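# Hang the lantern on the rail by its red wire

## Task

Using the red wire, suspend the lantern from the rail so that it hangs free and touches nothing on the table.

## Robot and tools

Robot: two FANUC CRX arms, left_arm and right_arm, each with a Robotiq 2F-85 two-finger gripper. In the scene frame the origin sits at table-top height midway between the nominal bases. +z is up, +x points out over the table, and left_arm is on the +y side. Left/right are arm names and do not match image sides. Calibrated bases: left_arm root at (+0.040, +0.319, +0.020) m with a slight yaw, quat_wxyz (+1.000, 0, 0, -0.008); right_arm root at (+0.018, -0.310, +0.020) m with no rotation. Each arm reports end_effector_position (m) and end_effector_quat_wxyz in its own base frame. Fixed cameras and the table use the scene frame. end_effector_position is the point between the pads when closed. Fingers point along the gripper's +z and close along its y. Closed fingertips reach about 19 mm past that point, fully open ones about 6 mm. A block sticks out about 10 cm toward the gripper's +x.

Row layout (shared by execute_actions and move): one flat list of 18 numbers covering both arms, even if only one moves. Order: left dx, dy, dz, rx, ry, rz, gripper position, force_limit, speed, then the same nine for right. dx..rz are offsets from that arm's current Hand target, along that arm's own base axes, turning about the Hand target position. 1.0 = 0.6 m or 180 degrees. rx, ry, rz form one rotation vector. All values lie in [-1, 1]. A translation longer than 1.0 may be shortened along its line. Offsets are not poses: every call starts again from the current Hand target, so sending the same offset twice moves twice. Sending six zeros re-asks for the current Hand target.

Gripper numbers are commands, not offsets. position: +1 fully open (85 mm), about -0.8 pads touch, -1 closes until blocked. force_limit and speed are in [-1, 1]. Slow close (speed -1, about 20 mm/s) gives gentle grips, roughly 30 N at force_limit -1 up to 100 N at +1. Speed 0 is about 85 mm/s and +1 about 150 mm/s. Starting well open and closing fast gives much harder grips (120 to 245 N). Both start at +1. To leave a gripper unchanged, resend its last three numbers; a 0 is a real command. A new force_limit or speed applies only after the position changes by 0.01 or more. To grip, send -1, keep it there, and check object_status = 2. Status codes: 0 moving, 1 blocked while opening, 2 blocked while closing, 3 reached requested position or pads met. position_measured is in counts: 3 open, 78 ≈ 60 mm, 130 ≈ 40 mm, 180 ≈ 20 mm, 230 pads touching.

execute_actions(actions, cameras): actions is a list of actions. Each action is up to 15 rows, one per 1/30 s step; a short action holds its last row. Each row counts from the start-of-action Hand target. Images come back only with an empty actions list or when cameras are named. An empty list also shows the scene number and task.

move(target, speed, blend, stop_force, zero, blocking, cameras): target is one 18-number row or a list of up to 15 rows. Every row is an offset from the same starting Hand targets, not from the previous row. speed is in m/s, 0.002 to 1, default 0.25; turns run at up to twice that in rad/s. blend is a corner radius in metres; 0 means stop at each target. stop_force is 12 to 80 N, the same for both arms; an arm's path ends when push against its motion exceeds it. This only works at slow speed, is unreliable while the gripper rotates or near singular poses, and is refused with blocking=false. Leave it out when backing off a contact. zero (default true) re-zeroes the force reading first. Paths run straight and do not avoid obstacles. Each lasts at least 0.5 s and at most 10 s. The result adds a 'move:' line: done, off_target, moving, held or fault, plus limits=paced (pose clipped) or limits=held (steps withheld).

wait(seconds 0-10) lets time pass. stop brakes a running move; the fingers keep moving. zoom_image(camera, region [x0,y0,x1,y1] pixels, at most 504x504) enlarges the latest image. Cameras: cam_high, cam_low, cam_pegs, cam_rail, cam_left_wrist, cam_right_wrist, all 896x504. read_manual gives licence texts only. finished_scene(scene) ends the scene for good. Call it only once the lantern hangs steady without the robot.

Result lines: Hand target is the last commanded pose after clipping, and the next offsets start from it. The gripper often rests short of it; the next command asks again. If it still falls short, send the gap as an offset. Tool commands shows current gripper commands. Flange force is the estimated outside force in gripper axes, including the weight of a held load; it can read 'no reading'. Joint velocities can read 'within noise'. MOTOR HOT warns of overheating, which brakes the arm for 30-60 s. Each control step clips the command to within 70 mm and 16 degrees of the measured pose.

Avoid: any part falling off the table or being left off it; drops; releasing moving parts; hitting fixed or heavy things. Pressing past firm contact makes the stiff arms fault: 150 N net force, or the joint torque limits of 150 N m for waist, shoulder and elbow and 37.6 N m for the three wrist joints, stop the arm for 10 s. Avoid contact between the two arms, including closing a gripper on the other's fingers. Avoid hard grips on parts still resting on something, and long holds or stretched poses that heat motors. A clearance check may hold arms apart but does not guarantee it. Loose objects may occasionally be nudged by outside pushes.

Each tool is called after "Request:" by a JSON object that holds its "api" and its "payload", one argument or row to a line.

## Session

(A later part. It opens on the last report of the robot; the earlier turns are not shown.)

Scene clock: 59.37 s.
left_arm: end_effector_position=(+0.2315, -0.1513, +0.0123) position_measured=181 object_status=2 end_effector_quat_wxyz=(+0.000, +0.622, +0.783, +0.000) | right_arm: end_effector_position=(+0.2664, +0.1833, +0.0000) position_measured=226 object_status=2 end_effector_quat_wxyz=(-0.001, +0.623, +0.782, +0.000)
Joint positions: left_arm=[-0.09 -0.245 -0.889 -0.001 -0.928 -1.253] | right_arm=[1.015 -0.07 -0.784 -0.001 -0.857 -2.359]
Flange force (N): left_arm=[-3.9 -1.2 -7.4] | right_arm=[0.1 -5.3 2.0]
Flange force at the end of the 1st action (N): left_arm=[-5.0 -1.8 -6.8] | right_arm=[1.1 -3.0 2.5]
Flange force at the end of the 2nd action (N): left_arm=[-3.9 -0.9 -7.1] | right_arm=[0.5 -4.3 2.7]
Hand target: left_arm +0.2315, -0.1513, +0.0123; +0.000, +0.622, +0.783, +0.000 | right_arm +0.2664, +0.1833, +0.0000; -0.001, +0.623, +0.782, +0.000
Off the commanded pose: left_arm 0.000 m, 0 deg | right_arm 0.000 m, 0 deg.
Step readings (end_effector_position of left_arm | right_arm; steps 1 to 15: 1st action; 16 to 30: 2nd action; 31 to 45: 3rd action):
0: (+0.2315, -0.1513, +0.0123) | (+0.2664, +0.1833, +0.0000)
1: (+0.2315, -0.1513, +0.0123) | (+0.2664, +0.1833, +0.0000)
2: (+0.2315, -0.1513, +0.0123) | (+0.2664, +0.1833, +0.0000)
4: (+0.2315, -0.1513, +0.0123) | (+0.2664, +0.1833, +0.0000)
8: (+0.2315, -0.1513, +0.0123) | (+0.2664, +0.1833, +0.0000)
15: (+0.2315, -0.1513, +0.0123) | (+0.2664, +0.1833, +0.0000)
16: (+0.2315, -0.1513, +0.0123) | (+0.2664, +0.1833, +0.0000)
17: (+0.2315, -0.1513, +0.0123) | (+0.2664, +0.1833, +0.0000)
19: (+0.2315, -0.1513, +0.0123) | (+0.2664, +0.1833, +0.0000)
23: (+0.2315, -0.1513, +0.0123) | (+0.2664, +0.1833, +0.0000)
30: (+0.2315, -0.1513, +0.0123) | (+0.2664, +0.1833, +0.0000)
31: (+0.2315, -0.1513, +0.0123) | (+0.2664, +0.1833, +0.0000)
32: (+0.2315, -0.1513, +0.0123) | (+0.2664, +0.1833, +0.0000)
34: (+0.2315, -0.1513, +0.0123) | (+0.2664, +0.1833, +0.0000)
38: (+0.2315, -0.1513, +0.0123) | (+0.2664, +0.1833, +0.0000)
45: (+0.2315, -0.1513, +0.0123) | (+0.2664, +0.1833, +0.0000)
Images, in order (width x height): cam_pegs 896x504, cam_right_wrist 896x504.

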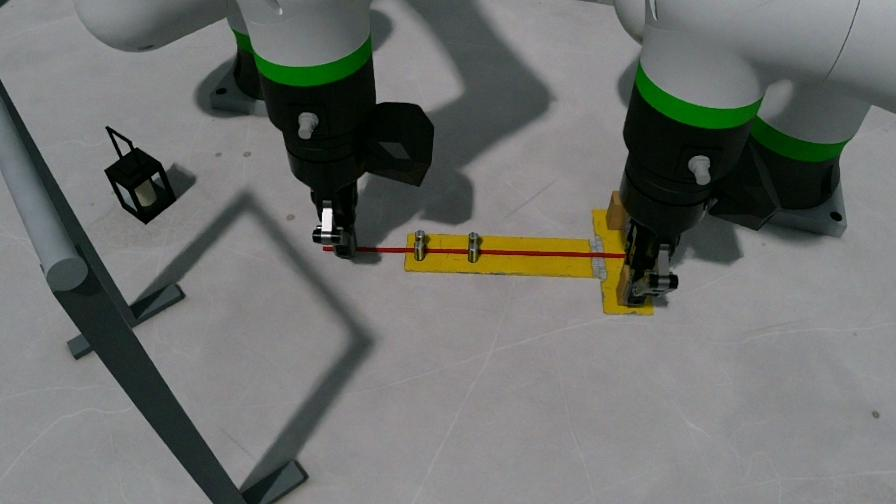

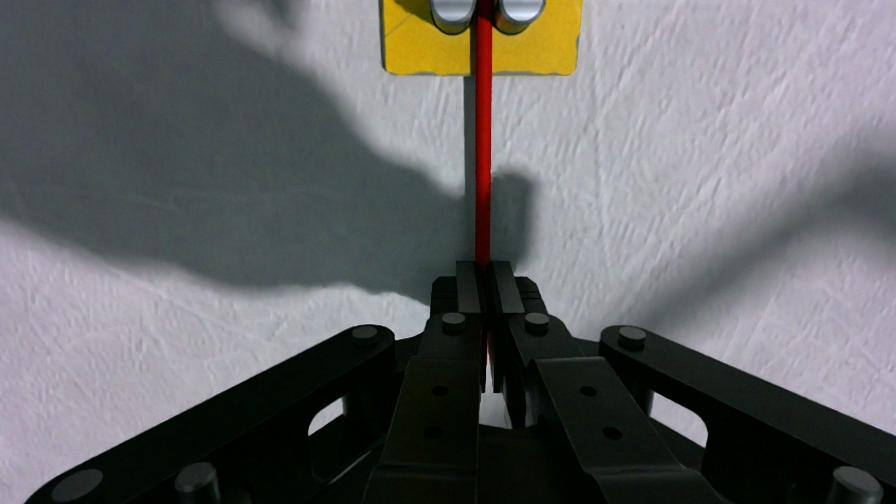

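Request:
{"api": "move", "payload": {
  "target": [
    [0,0,0,0,0,0,-1,-0.6,-1,0.0545,0.0285,0,0,0,0.1667,-1,0.2,-1],
    [0,0,0,0,0,0,-1,-0.6,-1,0.0832,0.0735,0.002,0,0,0.3333,-1,0.2,-1]
  ],
  "speed": 0.06,
  "blend": [0.01,0],
  "cameras": ["cam_right_wrist","cam_pegs","cam_left_wrist"]
}}

Scene clock: 71.10 s.
left_arm: end_effector_position=(+0.2315, -0.1513, +0.0123) position_measured=181 object_status=2 end_effector_quat_wxyz=(+0.000, +0.622, +0.783, +0.000) | right_arm: end_effector_position=(+0.3164, +0.2274, +0.0012) position_measured=226 object_status=2 end_effector_quat_wxyz=(+0.000, +0.149, +0.989, +0.000)
Joint positions: left_arm=[-0.09 -0.245 -0.889 -0.001 -0.928 -1.253] | right_arm=[0.963 0.1 -0.607 -0.001 -0.865 -1.26]
Flange force (N): left_arm=[-3.5 -0.1 -6.5] | right_arm=[3.8 -3.0 4.3]
Hand target: left_arm +0.2315, -0.1513, +0.0123; +0.000, +0.622, +0.783, +0.000 | right_arm +0.3164, +0.2274, +0.0012; -0.001, +0.149, +0.989, +0.000
Off the commanded pose: left_arm 0.000 m, 0 deg | right_arm 0.000 m, 0 deg.
move: done
Images, in order (width x height): cam_pegs 896x504, cam_left_wrist 896x504, cam_right_wrist 896x504.

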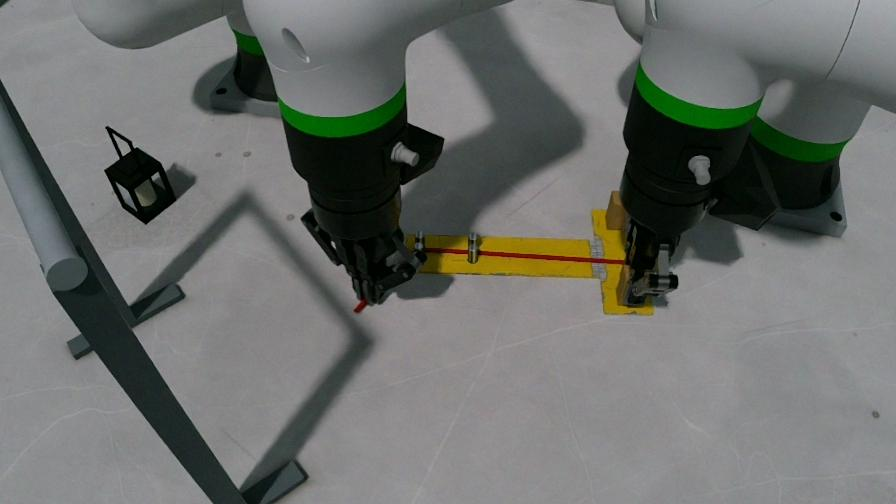

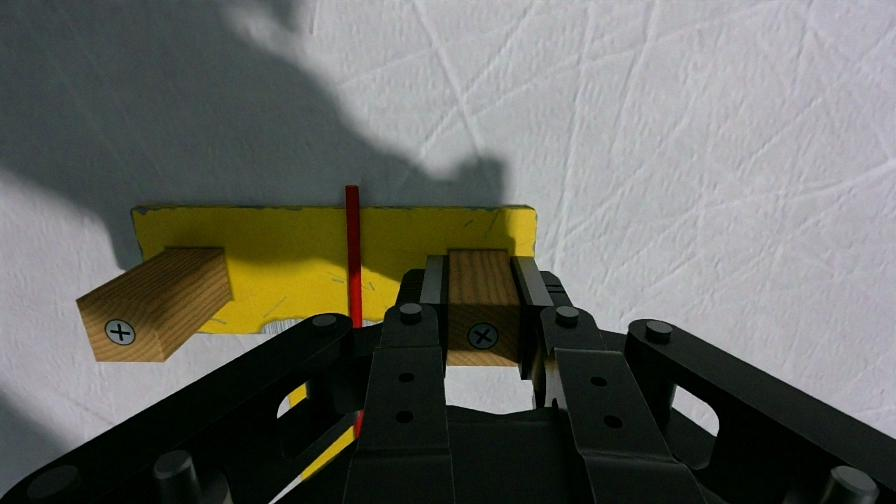

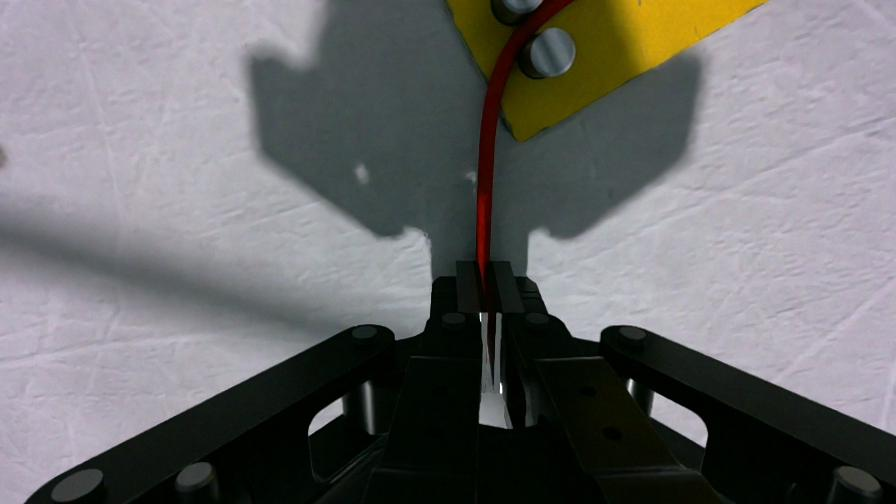

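Request:
{"api": "move", "payload": {
  "target": [
    [0,0,0,0,0,0,-1,-0.6,-1,0.0019,0.0453,0.003,0,0,0.1667,-1,0.2,-1],
    [0,0,0,0,0,0,-1,-0.6,-1,-0.0151,0.0783,0.006,0,0,0.3333,-1,0.2,-1],
    [0,0,0,0,0,0,-1,-0.6,-1,-0.0395,0.0939,0.008,0,0,0.5,-1,0.2,-1],
    [0,0,0,0,0,0,-1,-0.6,-1,-0.0604,0.0952,0.008,0,0,0.6667,-1,0.2,-1]
  ],
  "speed": 0.06,
  "blend": [0.01,0.01,0.01,0],
  "cameras": ["cam_right_wrist","cam_pegs","cam_left_wrist"]
}}

Scene clock: 82.77 s.
left_arm: end_effector_position=(+0.2315, -0.1513, +0.0123) position_measured=181 object_status=2 end_effector_quat_wxyz=(+0.000, +0.622, +0.783, +0.000) | right_arm: end_effector_position=(+0.3031, +0.2771, +0.0051) position_measured=226 object_status=2 end_effector_quat_wxyz=(+0.000, -0.434, +0.901, -0.001)
Joint positions: left_arm=[-0.09 -0.245 -0.889 -0.001 -0.928 -1.253] | right_arm=[1.063 0.142 -0.547 0.001 -0.883 -0.165]
Flange force (N): left_arm=[-3.4 -6.0 -5.5] | right_arm=[-1.9 -1.5 3.9]
Hand target: left_arm +0.2315, -0.1513, +0.0123; +0.000, +0.622, +0.783, +0.000 | right_arm +0.3031, +0.2771, +0.0051; +0.000, -0.434, +0.901, +0.000 (not the last commanded pose)
Off the commanded pose: left_arm 0.000 m, 0 deg | right_arm 0.024 m, 51 deg.
move: off_target (right_arm; path cut at 10 s); path passed 2 of 4 targets
Images, in order (width x height): cam_pegs 896x504, cam_left_wrist 896x504, cam_right_wrist 896x504.

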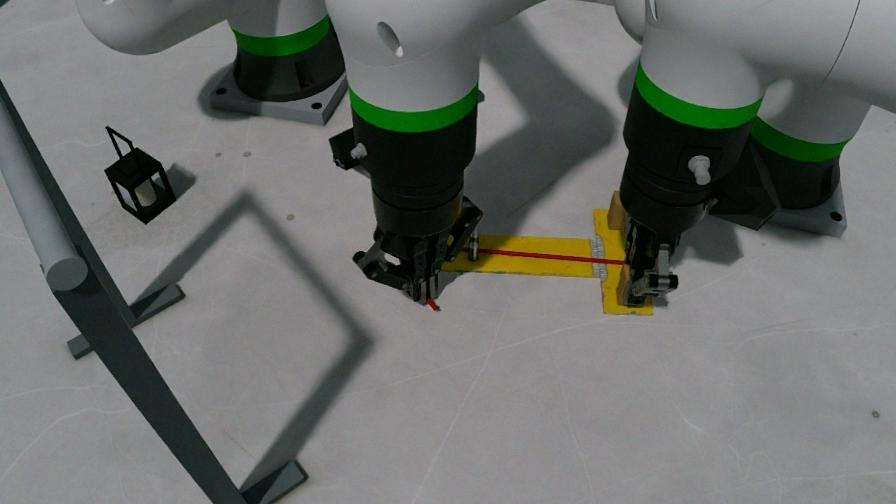

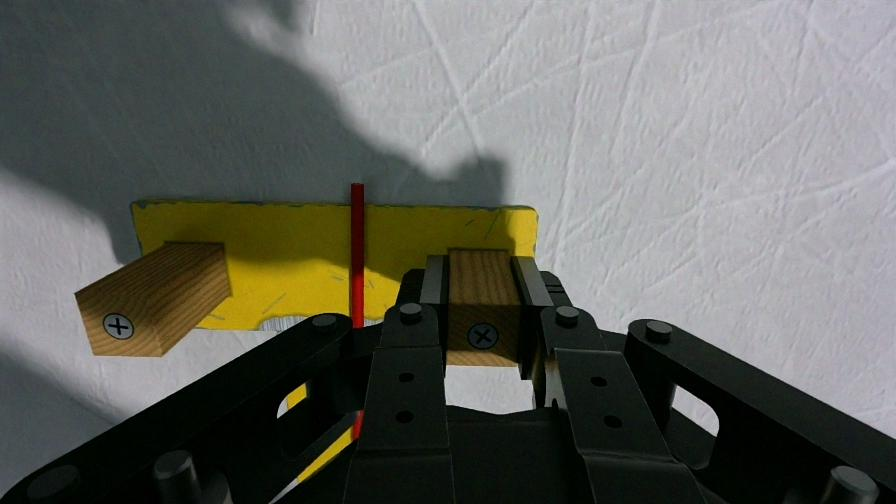

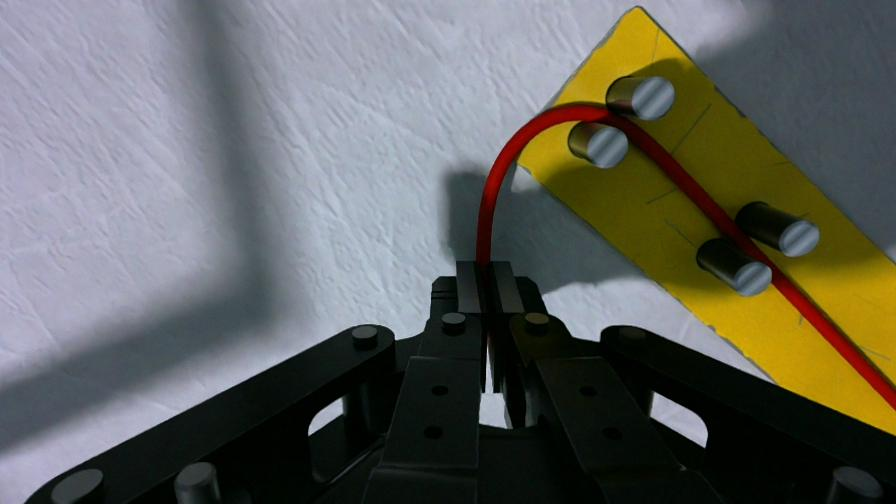

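Request:
{"api": "move", "payload": {
  "target": [
    [0,0,0,0,0,0,-1,-0.6,-1,-0.0175,0.011,0.003,0,0,0.1194,-1,0.2,-1],
    [0,0,0,0,0,0,-1,-0.6,-1,-0.0383,0.0123,0.005,0,0,0.286,-1,0.2,-1],
    [0,0,0,0,0,0,-1,-0.6,-1,-0.0472,0.0087,0.005,0,0,0.425,-1,0.2,-1]
  ],
  "speed": 0.08,
  "blend": [0.005,0.005,0],
  "cameras": ["cam_right_wrist","cam_pegs","cam_left_wrist"]
}}

Scene clock: 93.20 s.
left_arm: end_effector_position=(+0.2315, -0.1513, +0.0123) position_measured=181 object_status=2 end_effector_quat_wxyz=(+0.000, +0.622, +0.783, +0.000) | right_arm: end_effector_position=(+0.2748, +0.2823, +0.0082) position_measured=226 object_status=2 end_effector_quat_wxyz=(+0.000, +0.899, -0.438, +0.001)
Joint positions: left_arm=[-0.09 -0.245 -0.889 -0.001 -0.928 -1.253] | right_arm=[1.136 0.096 -0.591 0.002 -0.884 1.097]
Flange force (N): left_arm=[-6.0 -5.1 -3.1] | right_arm=[-1.8 -0.9 4.2]
Hand target: left_arm +0.2315, -0.1513, +0.0123; +0.000, +0.622, +0.783, +0.000 | right_arm +0.2748, +0.2823, +0.0081; +0.000, +0.899, -0.438, +0.001
Off the commanded pose: left_arm 0.000 m, 0 deg | right_arm 0.000 m, 0 deg.
move: done
Images, in order (width x height): cam_pegs 896x504, cam_left_wrist 896x504, cam_right_wrist 896x504.

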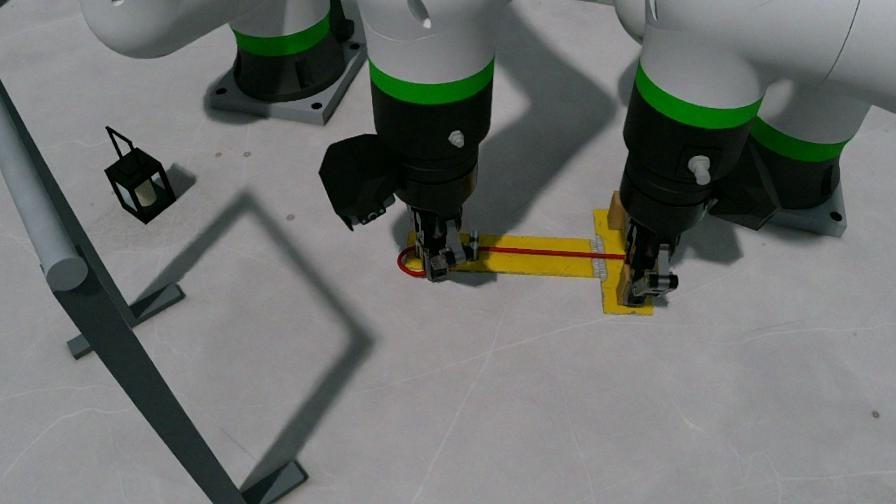

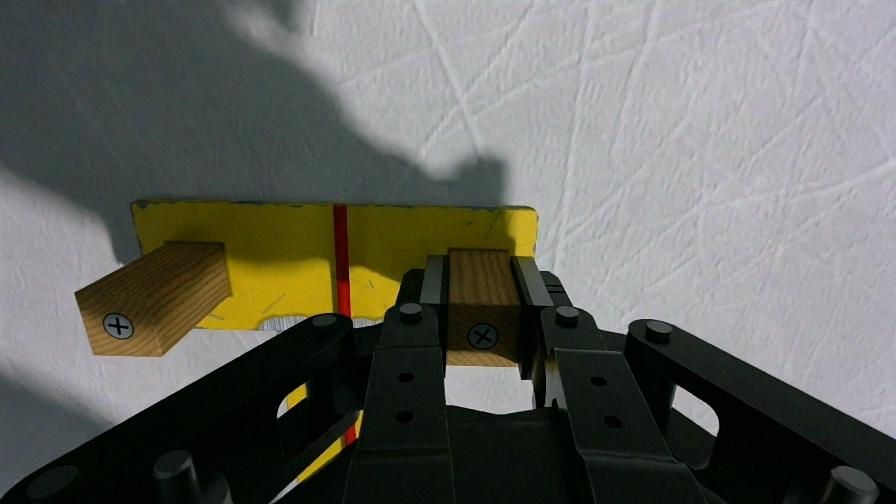

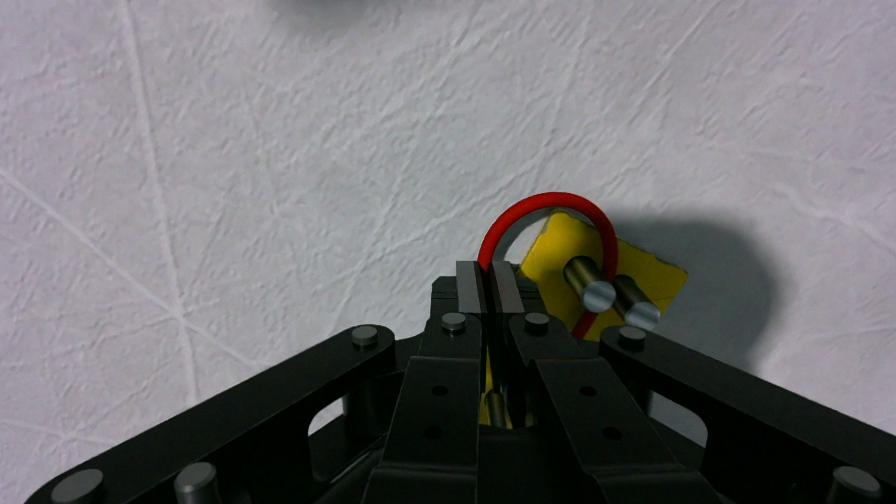

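Request:
{"api": "execute_actions", "payload": {
  "actions": [
    [[0,0,0,0,0,0,-1,-0.6,-1,0,0,0,0,0,0,-0.65,0.2,-1]],
    [[0,0,0,0,0,0,-1,-0.6,-1,0,0,0,0,0,0,-0.5,0.2,-1]]
  ],
  "cameras": ["cam_right_wrist","cam_left_wrist"]
}}

Request:
{"api": "move", "payload": {
  "target": [0,0,0,0,0,0,-1,-0.6,-1,0,0,0.2,0,0,0,-0.5,0.2,-1],
  "speed": 0.1,
  "cameras": ["cam_right_wrist","cam_pegs","cam_left_wrist"]
}}

Scene clock: 96.10 s.
left_arm: end_effector_position=(+0.2315, -0.1513, +0.0123) position_measured=181 object_status=2 end_effector_quat_wxyz=(+0.000, +0.622, +0.783, +0.000) | right_arm: end_effector_position=(+0.2748, +0.2823, +0.0081) position_measured=192 object_status=3 end_effector_quat_wxyz=(+0.000, +0.899, -0.438, +0.001)
Joint positions: left_arm=[-0.09 -0.245 -0.889 -0.001 -0.928 -1.253] | right_arm=[1.136 0.096 -0.591 0.001 -0.884 1.097]
Flange force (N): left_arm=[-4.5 -2.7 -2.6] | right_arm=[-1.0 1.7 3.4]
Flange force at the end of the 1st action (N): left_arm=[-3.5 -4.0 -3.9] | right_arm=[-0.4 -0.4 3.0]
Hand target: left_arm +0.2315, -0.1513, +0.0123; +0.000, +0.622, +0.783, +0.000 | right_arm +0.2748, +0.2823, +0.0081; +0.000, +0.899, -0.438, +0.001
Off the commanded pose: left_arm 0.000 m, 0 deg | right_arm 0.000 m, 0 deg.
Step readings (end_effector_position of left_arm | right_arm; steps 1 to 15: 1st action; 16 to 30: 2nd action):
0: (+0.2315, -0.1513, +0.0123) | (+0.2748, +0.2823, +0.0081)
1: (+0.2315, -0.1513, +0.0123) | (+0.2748, +0.2823, +0.0081)
2: (+0.2315, -0.1513, +0.0123) | (+0.2748, +0.2823, +0.0081)
4: (+0.2315, -0.1513, +0.0123) | (+0.2748, +0.2823, +0.0081)
8: (+0.2315, -0.1513, +0.0123) | (+0.2748, +0.2823, +0.0081)
15: (+0.2315, -0.1513, +0.0123) | (+0.2748, +0.2823, +0.0081)
16: (+0.2315, -0.1513, +0.0123) | (+0.2748, +0.2823, +0.0081)
17: (+0.2315, -0.1513, +0.0123) | (+0.2748, +0.2823, +0.0081)
19: (+0.2315, -0.1513, +0.0123) | (+0.2748, +0.2823, +0.0081)
23: (+0.2315, -0.1513, +0.0123) | (+0.2748, +0.2823, +0.0081)
30: (+0.2315, -0.1513, +0.0123) | (+0.2748, +0.2823, +0.0081)
Images, in order (width x height): cam_left_wrist 896x504, cam_right_wrist 896x504.

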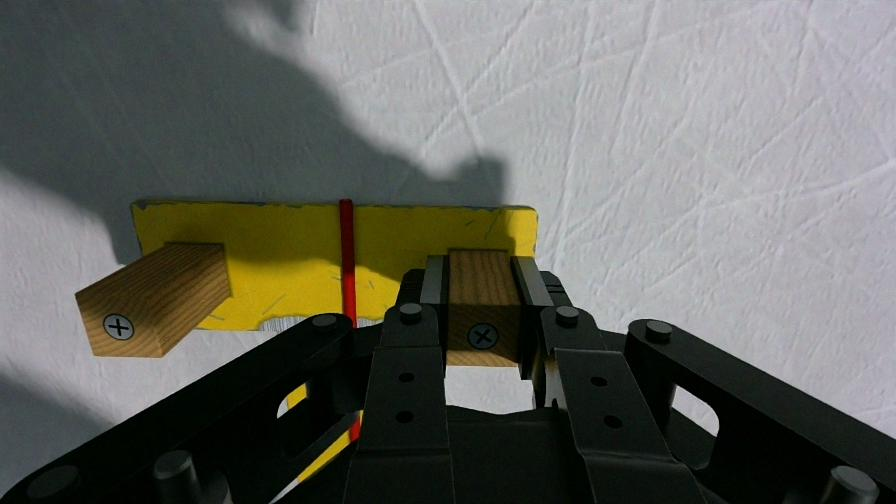

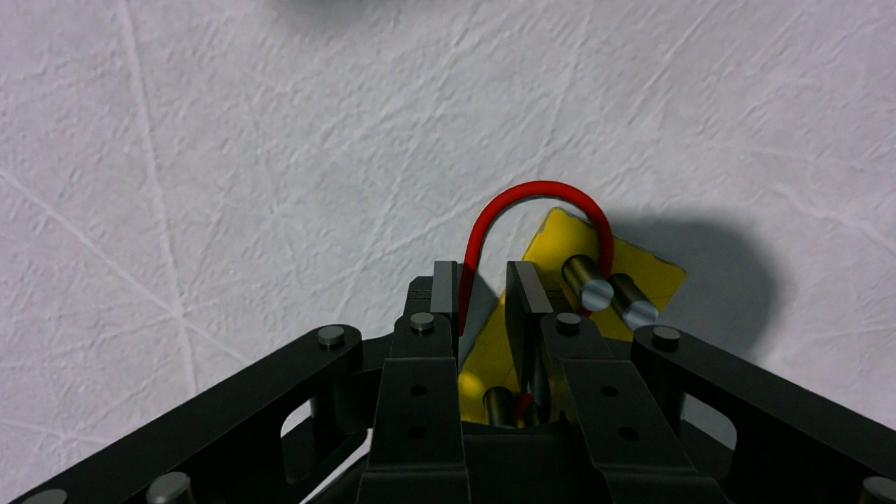

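Scene clock: 97.63 s.
left_arm: end_effector_position=(+0.2315, -0.1513, +0.0123) position_measured=181 object_status=2 end_effector_quat_wxyz=(+0.000, +0.622, +0.783, +0.000) | right_arm: end_effector_position=(+0.2748, +0.2823, +0.1281) position_measured=192 object_status=3 end_effector_quat_wxyz=(+0.000, +0.899, -0.438, +0.001)
Joint positions: left_arm=[-0.09 -0.245 -0.889 -0.001 -0.928 -1.253] | right_arm=[1.136 -0.073 -0.438 0.001 -1.206 1.097]
Flange force (N): left_arm=[-4.3 -2.9 -2.3] | right_arm=[-1.9 2.4 3.7]
Hand target: left_arm +0.2315, -0.1513, +0.0123; +0.000, +0.622, +0.783, +0.000 | right_arm +0.2748, +0.2823, +0.1281; +0.000, +0.899, -0.438, +0.001
Off the commanded pose: left_arm 0.000 m, 0 deg | right_arm 0.000 m, 0 deg.
move: done
Images, in order (width x height): cam_pegs 896x504, cam_left_wrist 896x504, cam_right_wrist 896x504.

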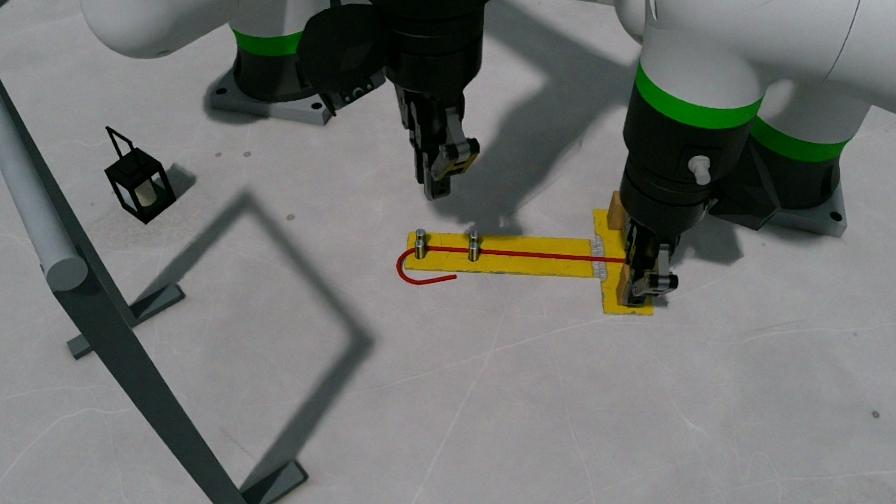

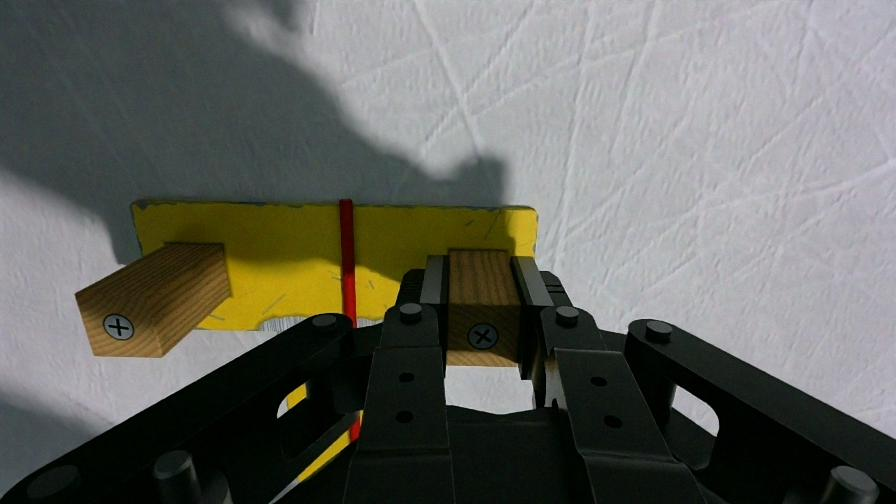

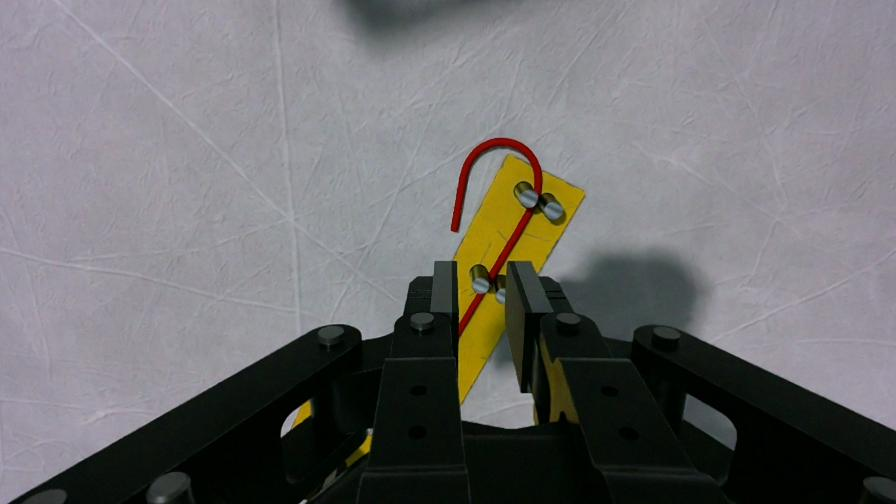

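Request:
{"api": "move", "payload": {
  "target": [0,0,0,0,0,0,-1,-0.6,-1,0.0183,-0.0383,-0.16,0,0,-0.15,-0.55,0.2,-1],
  "speed": 0.12,
  "cameras": ["cam_right_wrist","cam_pegs"]
}}

Scene clock: 109.47 s.
left_arm: end_effector_position=(+0.2315, -0.1513, +0.0123) position_measured=181 object_status=2 end_effector_quat_wxyz=(+0.000, +0.622, +0.783, +0.000) | right_arm: end_effector_position=(+0.2858, +0.2593, +0.0321) position_measured=199 object_status=3 end_effector_quat_wxyz=(+0.000, +0.772, -0.636, +0.001)
Joint positions: left_arm=[-0.09 -0.245 -0.889 -0.001 -0.928 -1.253] | right_arm=[1.081 0.033 -0.588 0.001 -0.95 0.681]
Flange force (N): left_arm=[-4.3 -2.9 -2.4] | right_arm=[-0.3 1.9 3.4]
Hand target: left_arm +0.2315, -0.1513, +0.0123; +0.000, +0.622, +0.783, +0.000 | right_arm +0.2858, +0.2593, +0.0321; +0.000, +0.772, -0.636, +0.001
Off the commanded pose: left_arm 0.000 m, 0 deg | right_arm 0.000 m, 0 deg.
move: done
Images, in order (width x height): cam_pegs 896x504, cam_right_wrist 896x504.

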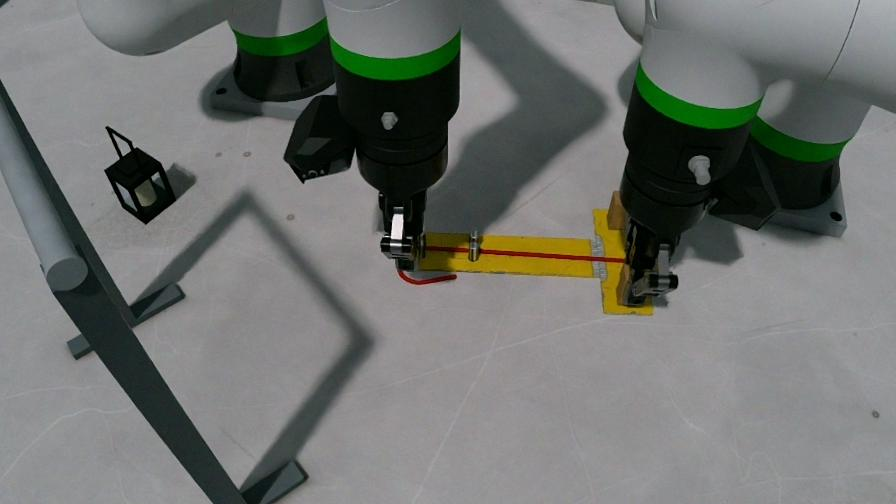

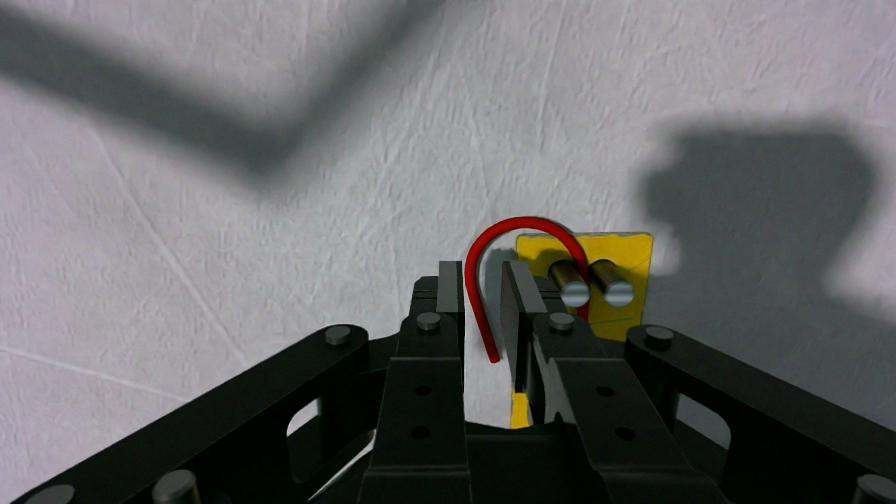

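Request:
{"api": "move", "payload": {
  "target": [0,0,0,0,0,0,-1,-0.6,-1,0.001,-0.0075,-0.0498,0,0,0,-0.55,0.2,-1],
  "speed": 0.02,
  "stop_force": 12,
  "cameras": ["cam_right_wrist"]
}}

Request:
{"api": "execute_actions", "payload": {
  "actions": [
    [[0,0,0,0,0,0,-1,-0.6,-1,0,0,0,0,0,0,-1,0.2,-1]],
    [[0,0,0,0,0,0,-1,-0.6,-1,0,0,0,0,0,0,-1,0.2,-1]],
    [[0,0,0,0,0,0,-1,-0.6,-1,0,0,0,0,0,0,-1,0.2,-1]]
  ],
  "cameras": ["cam_right_wrist","cam_pegs"]
}}

Scene clock: 113.20 s.
left_arm: end_effector_position=(+0.2315, -0.1513, +0.0123) position_measured=181 object_status=2 end_effector_quat_wxyz=(+0.000, +0.622, +0.783, +0.000) | right_arm: end_effector_position=(+0.2864, +0.2548, +0.0027) position_measured=199 object_status=3 end_effector_quat_wxyz=(+0.000, +0.772, -0.636, +0.001)
Joint positions: left_arm=[-0.09 -0.245 -0.889 -0.001 -0.928 -1.253] | right_arm=[1.074 0.081 -0.625 0.002 -0.866 0.688]
Flange force (N): left_arm=[-4.5 -2.9 -2.6] | right_arm=[6.1 7.6 -28.6]
Hand target: left_arm +0.2315, -0.1513, +0.0123; +0.000, +0.622, +0.783, +0.000 | right_arm +0.2864, +0.2548, +0.0027; +0.000, +0.772, -0.636, +0.001
Off the commanded pose: left_arm 0.000 m, 0 deg | right_arm 0.000 m, 0 deg.
move: contact (right_arm)
Images, in order (width x height): cam_right_wrist 896x504.

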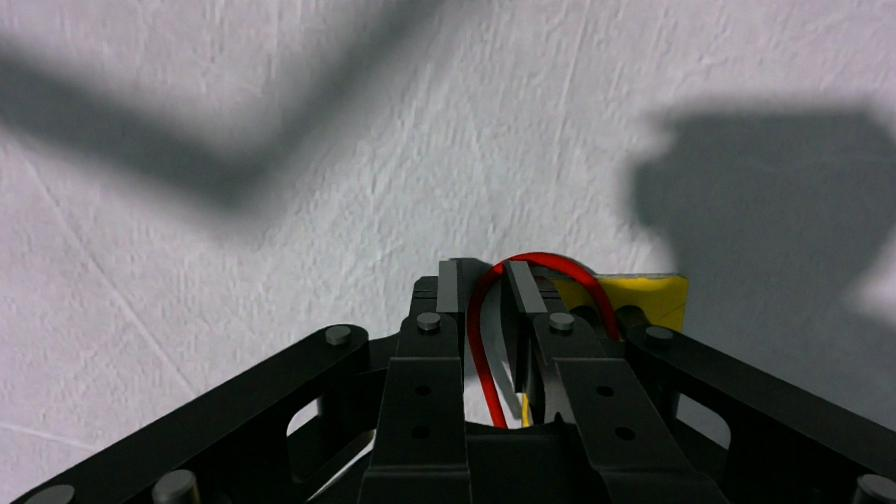

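Scene clock: 114.90 s.
left_arm: end_effector_position=(+0.2315, -0.1513, +0.0123) position_measured=181 object_status=2 end_effector_quat_wxyz=(+0.000, +0.622, +0.783, +0.000) | right_arm: end_effector_position=(+0.2864, +0.2548, +0.0027) position_measured=231 object_status=3 end_effector_quat_wxyz=(+0.000, +0.772, -0.636, +0.001)
Joint positions: left_arm=[-0.09 -0.245 -0.889 -0.001 -0.928 -1.253] | right_arm=[1.074 0.081 -0.625 0.002 -0.866 0.688]
Flange force (N): left_arm=[-5.7 -4.6 -3.4] | right_arm=[2.6 22.4 -46.2]
Flange force at the end of the 1st action (N): left_arm=[-5.9 -4.4 -2.5] | right_arm=[7.0 25.9 -41.5]
Flange force at the end of the 2nd action (N): left_arm=[-5.5 -4.9 -3.2] | right_arm=[2.3 22.5 -46.3]
Hand target: left_arm +0.2315, -0.1513, +0.0123; +0.000, +0.622, +0.783, +0.000 | right_arm +0.2864, +0.2548, +0.0027; +0.000, +0.772, -0.636, +0.001
Off the commanded pose: left_arm 0.000 m, 0 deg | right_arm 0.000 m, 0 deg.
Step readings (end_effector_position of left_arm | right_arm; steps 1 to 15: 1st action; 16 to 30: 2nd action; 31 to 45: 3rd action):
0: (+0.2315, -0.1513, +0.0123) | (+0.2864, +0.2548, +0.0027)
1: (+0.2315, -0.1513, +0.0123) | (+0.2864, +0.2548, +0.0027)
2: (+0.2315, -0.1513, +0.0123) | (+0.2864, +0.2548, +0.0027)
4: (+0.2315, -0.1513, +0.0123) | (+0.2864, +0.2548, +0.0026)
8: (+0.2315, -0.1513, +0.0123) | (+0.2863, +0.2547, +0.0026)
15: (+0.2315, -0.1513, +0.0123) | (+0.2864, +0.2548, +0.0026)
16: (+0.2315, -0.1513, +0.0123) | (+0.2864, +0.2549, +0.0026)
17: (+0.2315, -0.1513, +0.0123) | (+0.2864, +0.2549, +0.0027)
19: (+0.2315, -0.1513, +0.0123) | (+0.2864, +0.2549, +0.0027)
23: (+0.2315, -0.1513, +0.0123) | (+0.2864, +0.2548, +0.0027)
30: (+0.2315, -0.1513, +0.0123) | (+0.2864, +0.2548, +0.0027)
31: (+0.2315, -0.1513, +0.0123) | (+0.2864, +0.2548, +0.0027)
32: (+0.2315, -0.1513, +0.0123) | (+0.2864, +0.2548, +0.0027)
34: (+0.2315, -0.1513, +0.0123) | (+0.2864, +0.2548, +0.0027)
38: (+0.2315, -0.1513, +0.0123) | (+0.2864, +0.2548, +0.0027)
45: (+0.2315, -0.1513, +0.0123) | (+0.2864, +0.2548, +0.0027)
Images, in order (width x height): cam_pegs 896x504, cam_right_wrist 896x504.

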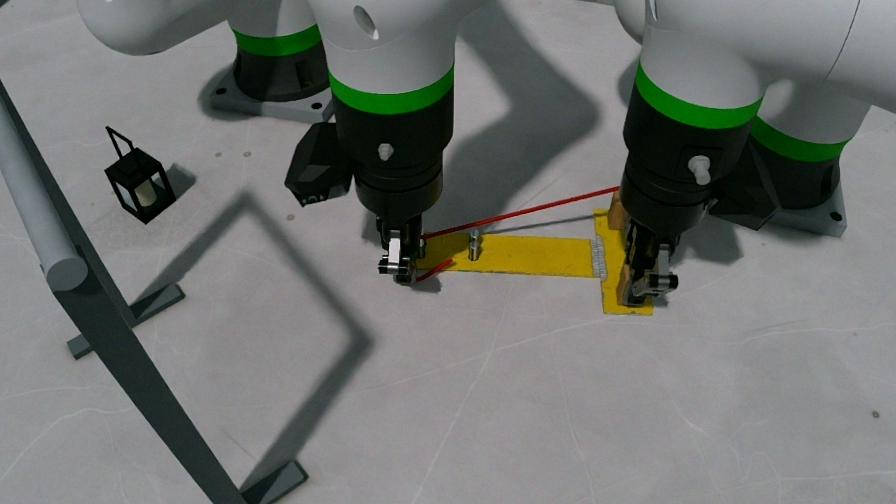

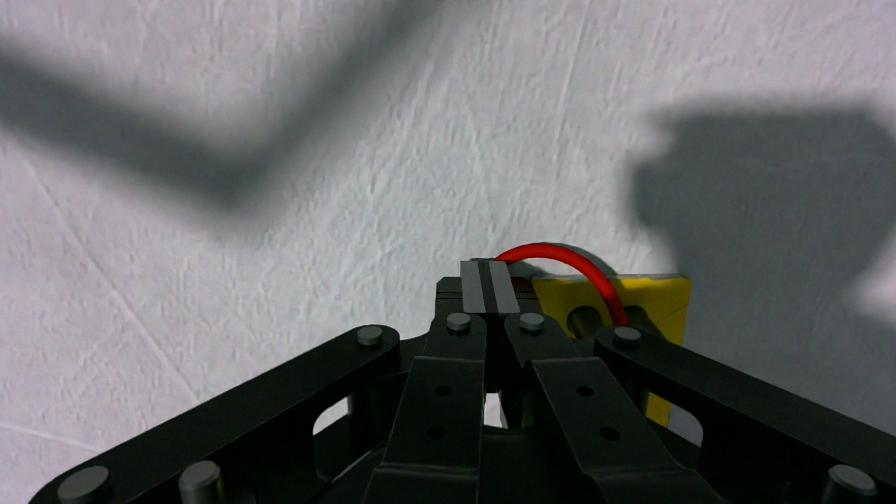

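Request:
{"api": "execute_actions", "payload": {
  "actions": [
    [[0,0,0,0,0,0,-1,-0.6,-1,0,0,0,0,0,0,-0.5,0.2,-1]],
    [[0,0,0,0,0,0,-1,-0.6,-1,0,0,0,0,0,0,-0.5,0.2,-1]]
  ]
}}

Request:
{"api": "move", "payload": {
  "target": [0,0,0,0,0,0,-1,-0.6,-1,0,0,0.2,0,0,0,-0.5,0.2,-1],
  "speed": 0.08,
  "cameras": ["cam_right_wrist","cam_pegs","cam_left_wrist","cam_low"]
}}

Scene clock: 116.90 s.
left_arm: end_effector_position=(+0.2315, -0.1513, +0.0123) position_measured=181 object_status=2 end_effector_quat_wxyz=(+0.000, +0.622, +0.783, +0.000) | right_arm: end_effector_position=(+0.2864, +0.2548, +0.0027) position_measured=192 object_status=3 end_effector_quat_wxyz=(+0.000, +0.772, -0.636, +0.001)
Joint positions: left_arm=[-0.09 -0.245 -0.889 -0.001 -0.928 -1.253] | right_arm=[1.074 0.081 -0.625 0.002 -0.866 0.688]
Flange force (N): left_arm=[-3.5 -3.2 -2.9] | right_arm=[-2.3 -0.4 -1.9]
Flange force at the end of the 1st action (N): left_arm=[-3.4 -4.3 -4.7] | right_arm=[-1.8 -10.4 -14.7]
Hand target: left_arm +0.2315, -0.1513, +0.0123; +0.000, +0.622, +0.783, +0.000 | right_arm +0.2864, +0.2548, +0.0027; +0.000, +0.772, -0.636, +0.001
Off the commanded pose: left_arm 0.000 m, 0 deg | right_arm 0.000 m, 0 deg.
Step readings (end_effector_position of left_arm | right_arm; steps 1 to 15: 1st action; 16 to 30: 2nd action):
0: (+0.2315, -0.1513, +0.0123) | (+0.2864, +0.2548, +0.0027)
1: (+0.2315, -0.1513, +0.0123) | (+0.2864, +0.2548, +0.0027)
2: (+0.2315, -0.1513, +0.0123) | (+0.2864, +0.2548, +0.0027)
4: (+0.2315, -0.1513, +0.0123) | (+0.2864, +0.2548, +0.0027)
8: (+0.2315, -0.1513, +0.0123) | (+0.2864, +0.2549, +0.0027)
15: (+0.2315, -0.1513, +0.0123) | (+0.2864, +0.2549, +0.0027)
16: (+0.2315, -0.1513, +0.0123) | (+0.2864, +0.2549, +0.0027)
17: (+0.2315, -0.1513, +0.0123) | (+0.2864, +0.2549, +0.0027)
19: (+0.2315, -0.1513, +0.0123) | (+0.2864, +0.2548, +0.0027)
23: (+0.2315, -0.1513, +0.0123) | (+0.2864, +0.2548, +0.0027)
30: (+0.2315, -0.1513, +0.0123) | (+0.2864, +0.2548, +0.0027)

Scene clock: 118.70 s.
left_arm: end_effector_position=(+0.2315, -0.1513, +0.0123) position_measured=181 object_status=2 end_effector_quat_wxyz=(+0.000, +0.622, +0.783, +0.000) | right_arm: end_effector_position=(+0.2864, +0.2548, +0.1226) position_measured=192 object_status=3 end_effector_quat_wxyz=(+0.000, +0.772, -0.636, +0.001)
Joint positions: left_arm=[-0.09 -0.245 -0.889 -0.001 -0.928 -1.253] | right_arm=[1.074 -0.096 -0.473 0.001 -1.194 0.688]
Flange force (N): left_arm=[-4.8 -2.4 -2.1] | right_arm=[-0.8 2.4 3.7]
Hand target: left_arm +0.2315, -0.1513, +0.0123; +0.000, +0.622, +0.783, +0.000 | right_arm +0.2864, +0.2548, +0.1227; +0.000, +0.772, -0.636, +0.001
Off the commanded pose: left_arm 0.000 m, 0 deg | right_arm 0.000 m, 0 deg.
move: done
Images, in order (width x height): cam_low 896x504, cam_pegs 896x504, cam_left_wrist 896x504, cam_right_wrist 896x504.

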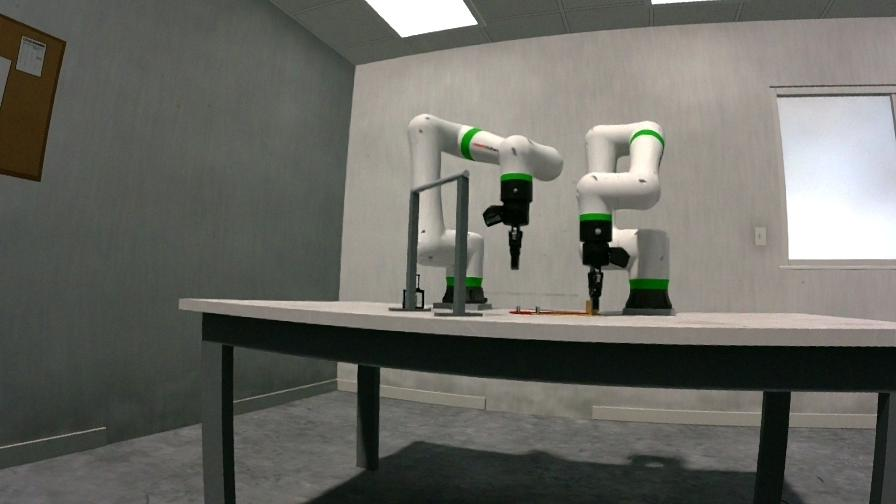

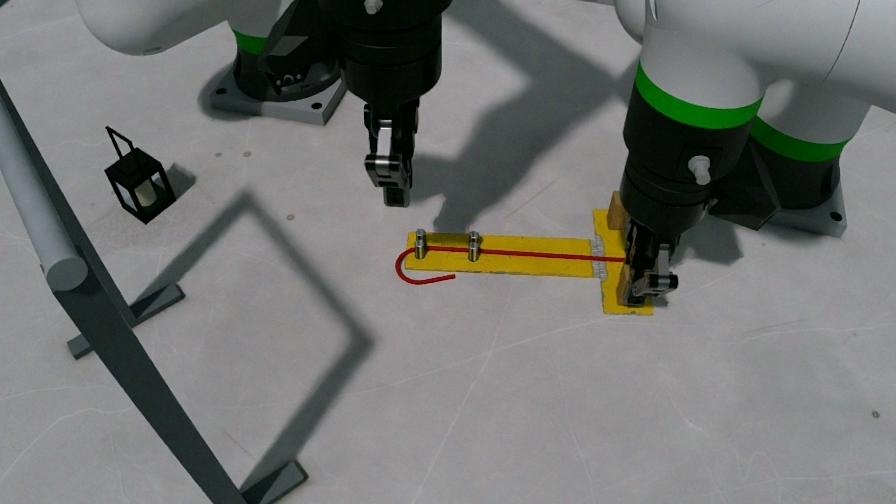

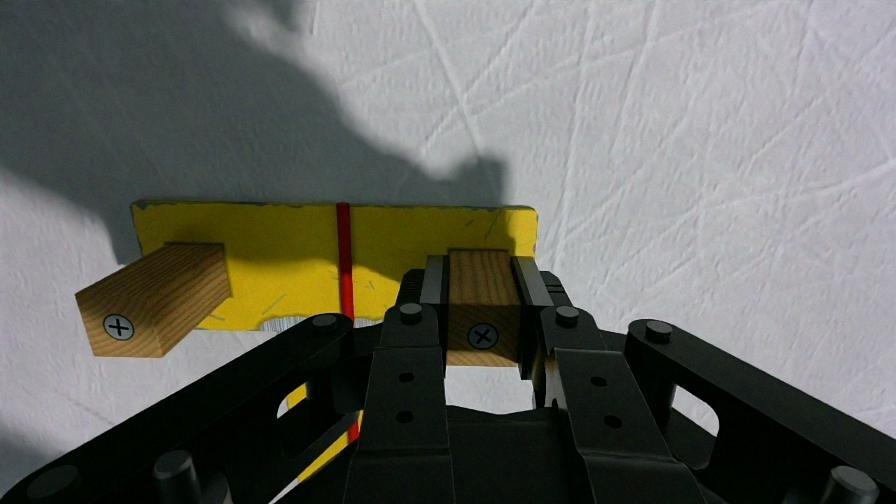

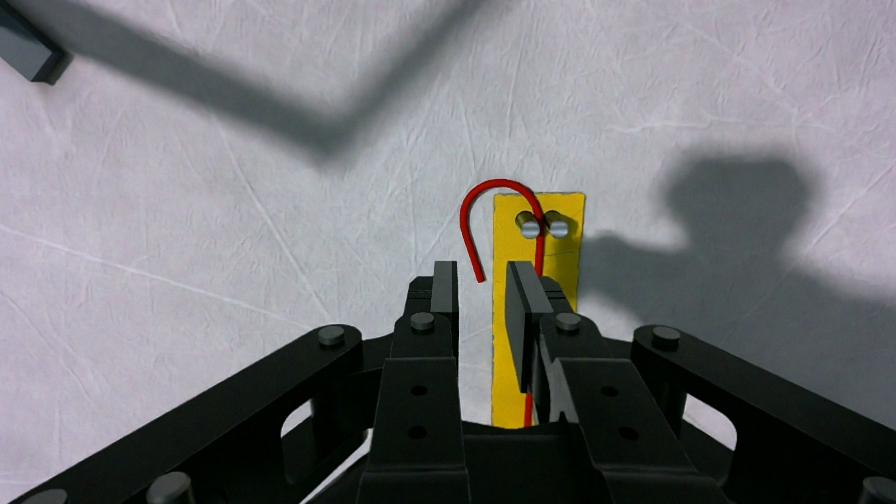

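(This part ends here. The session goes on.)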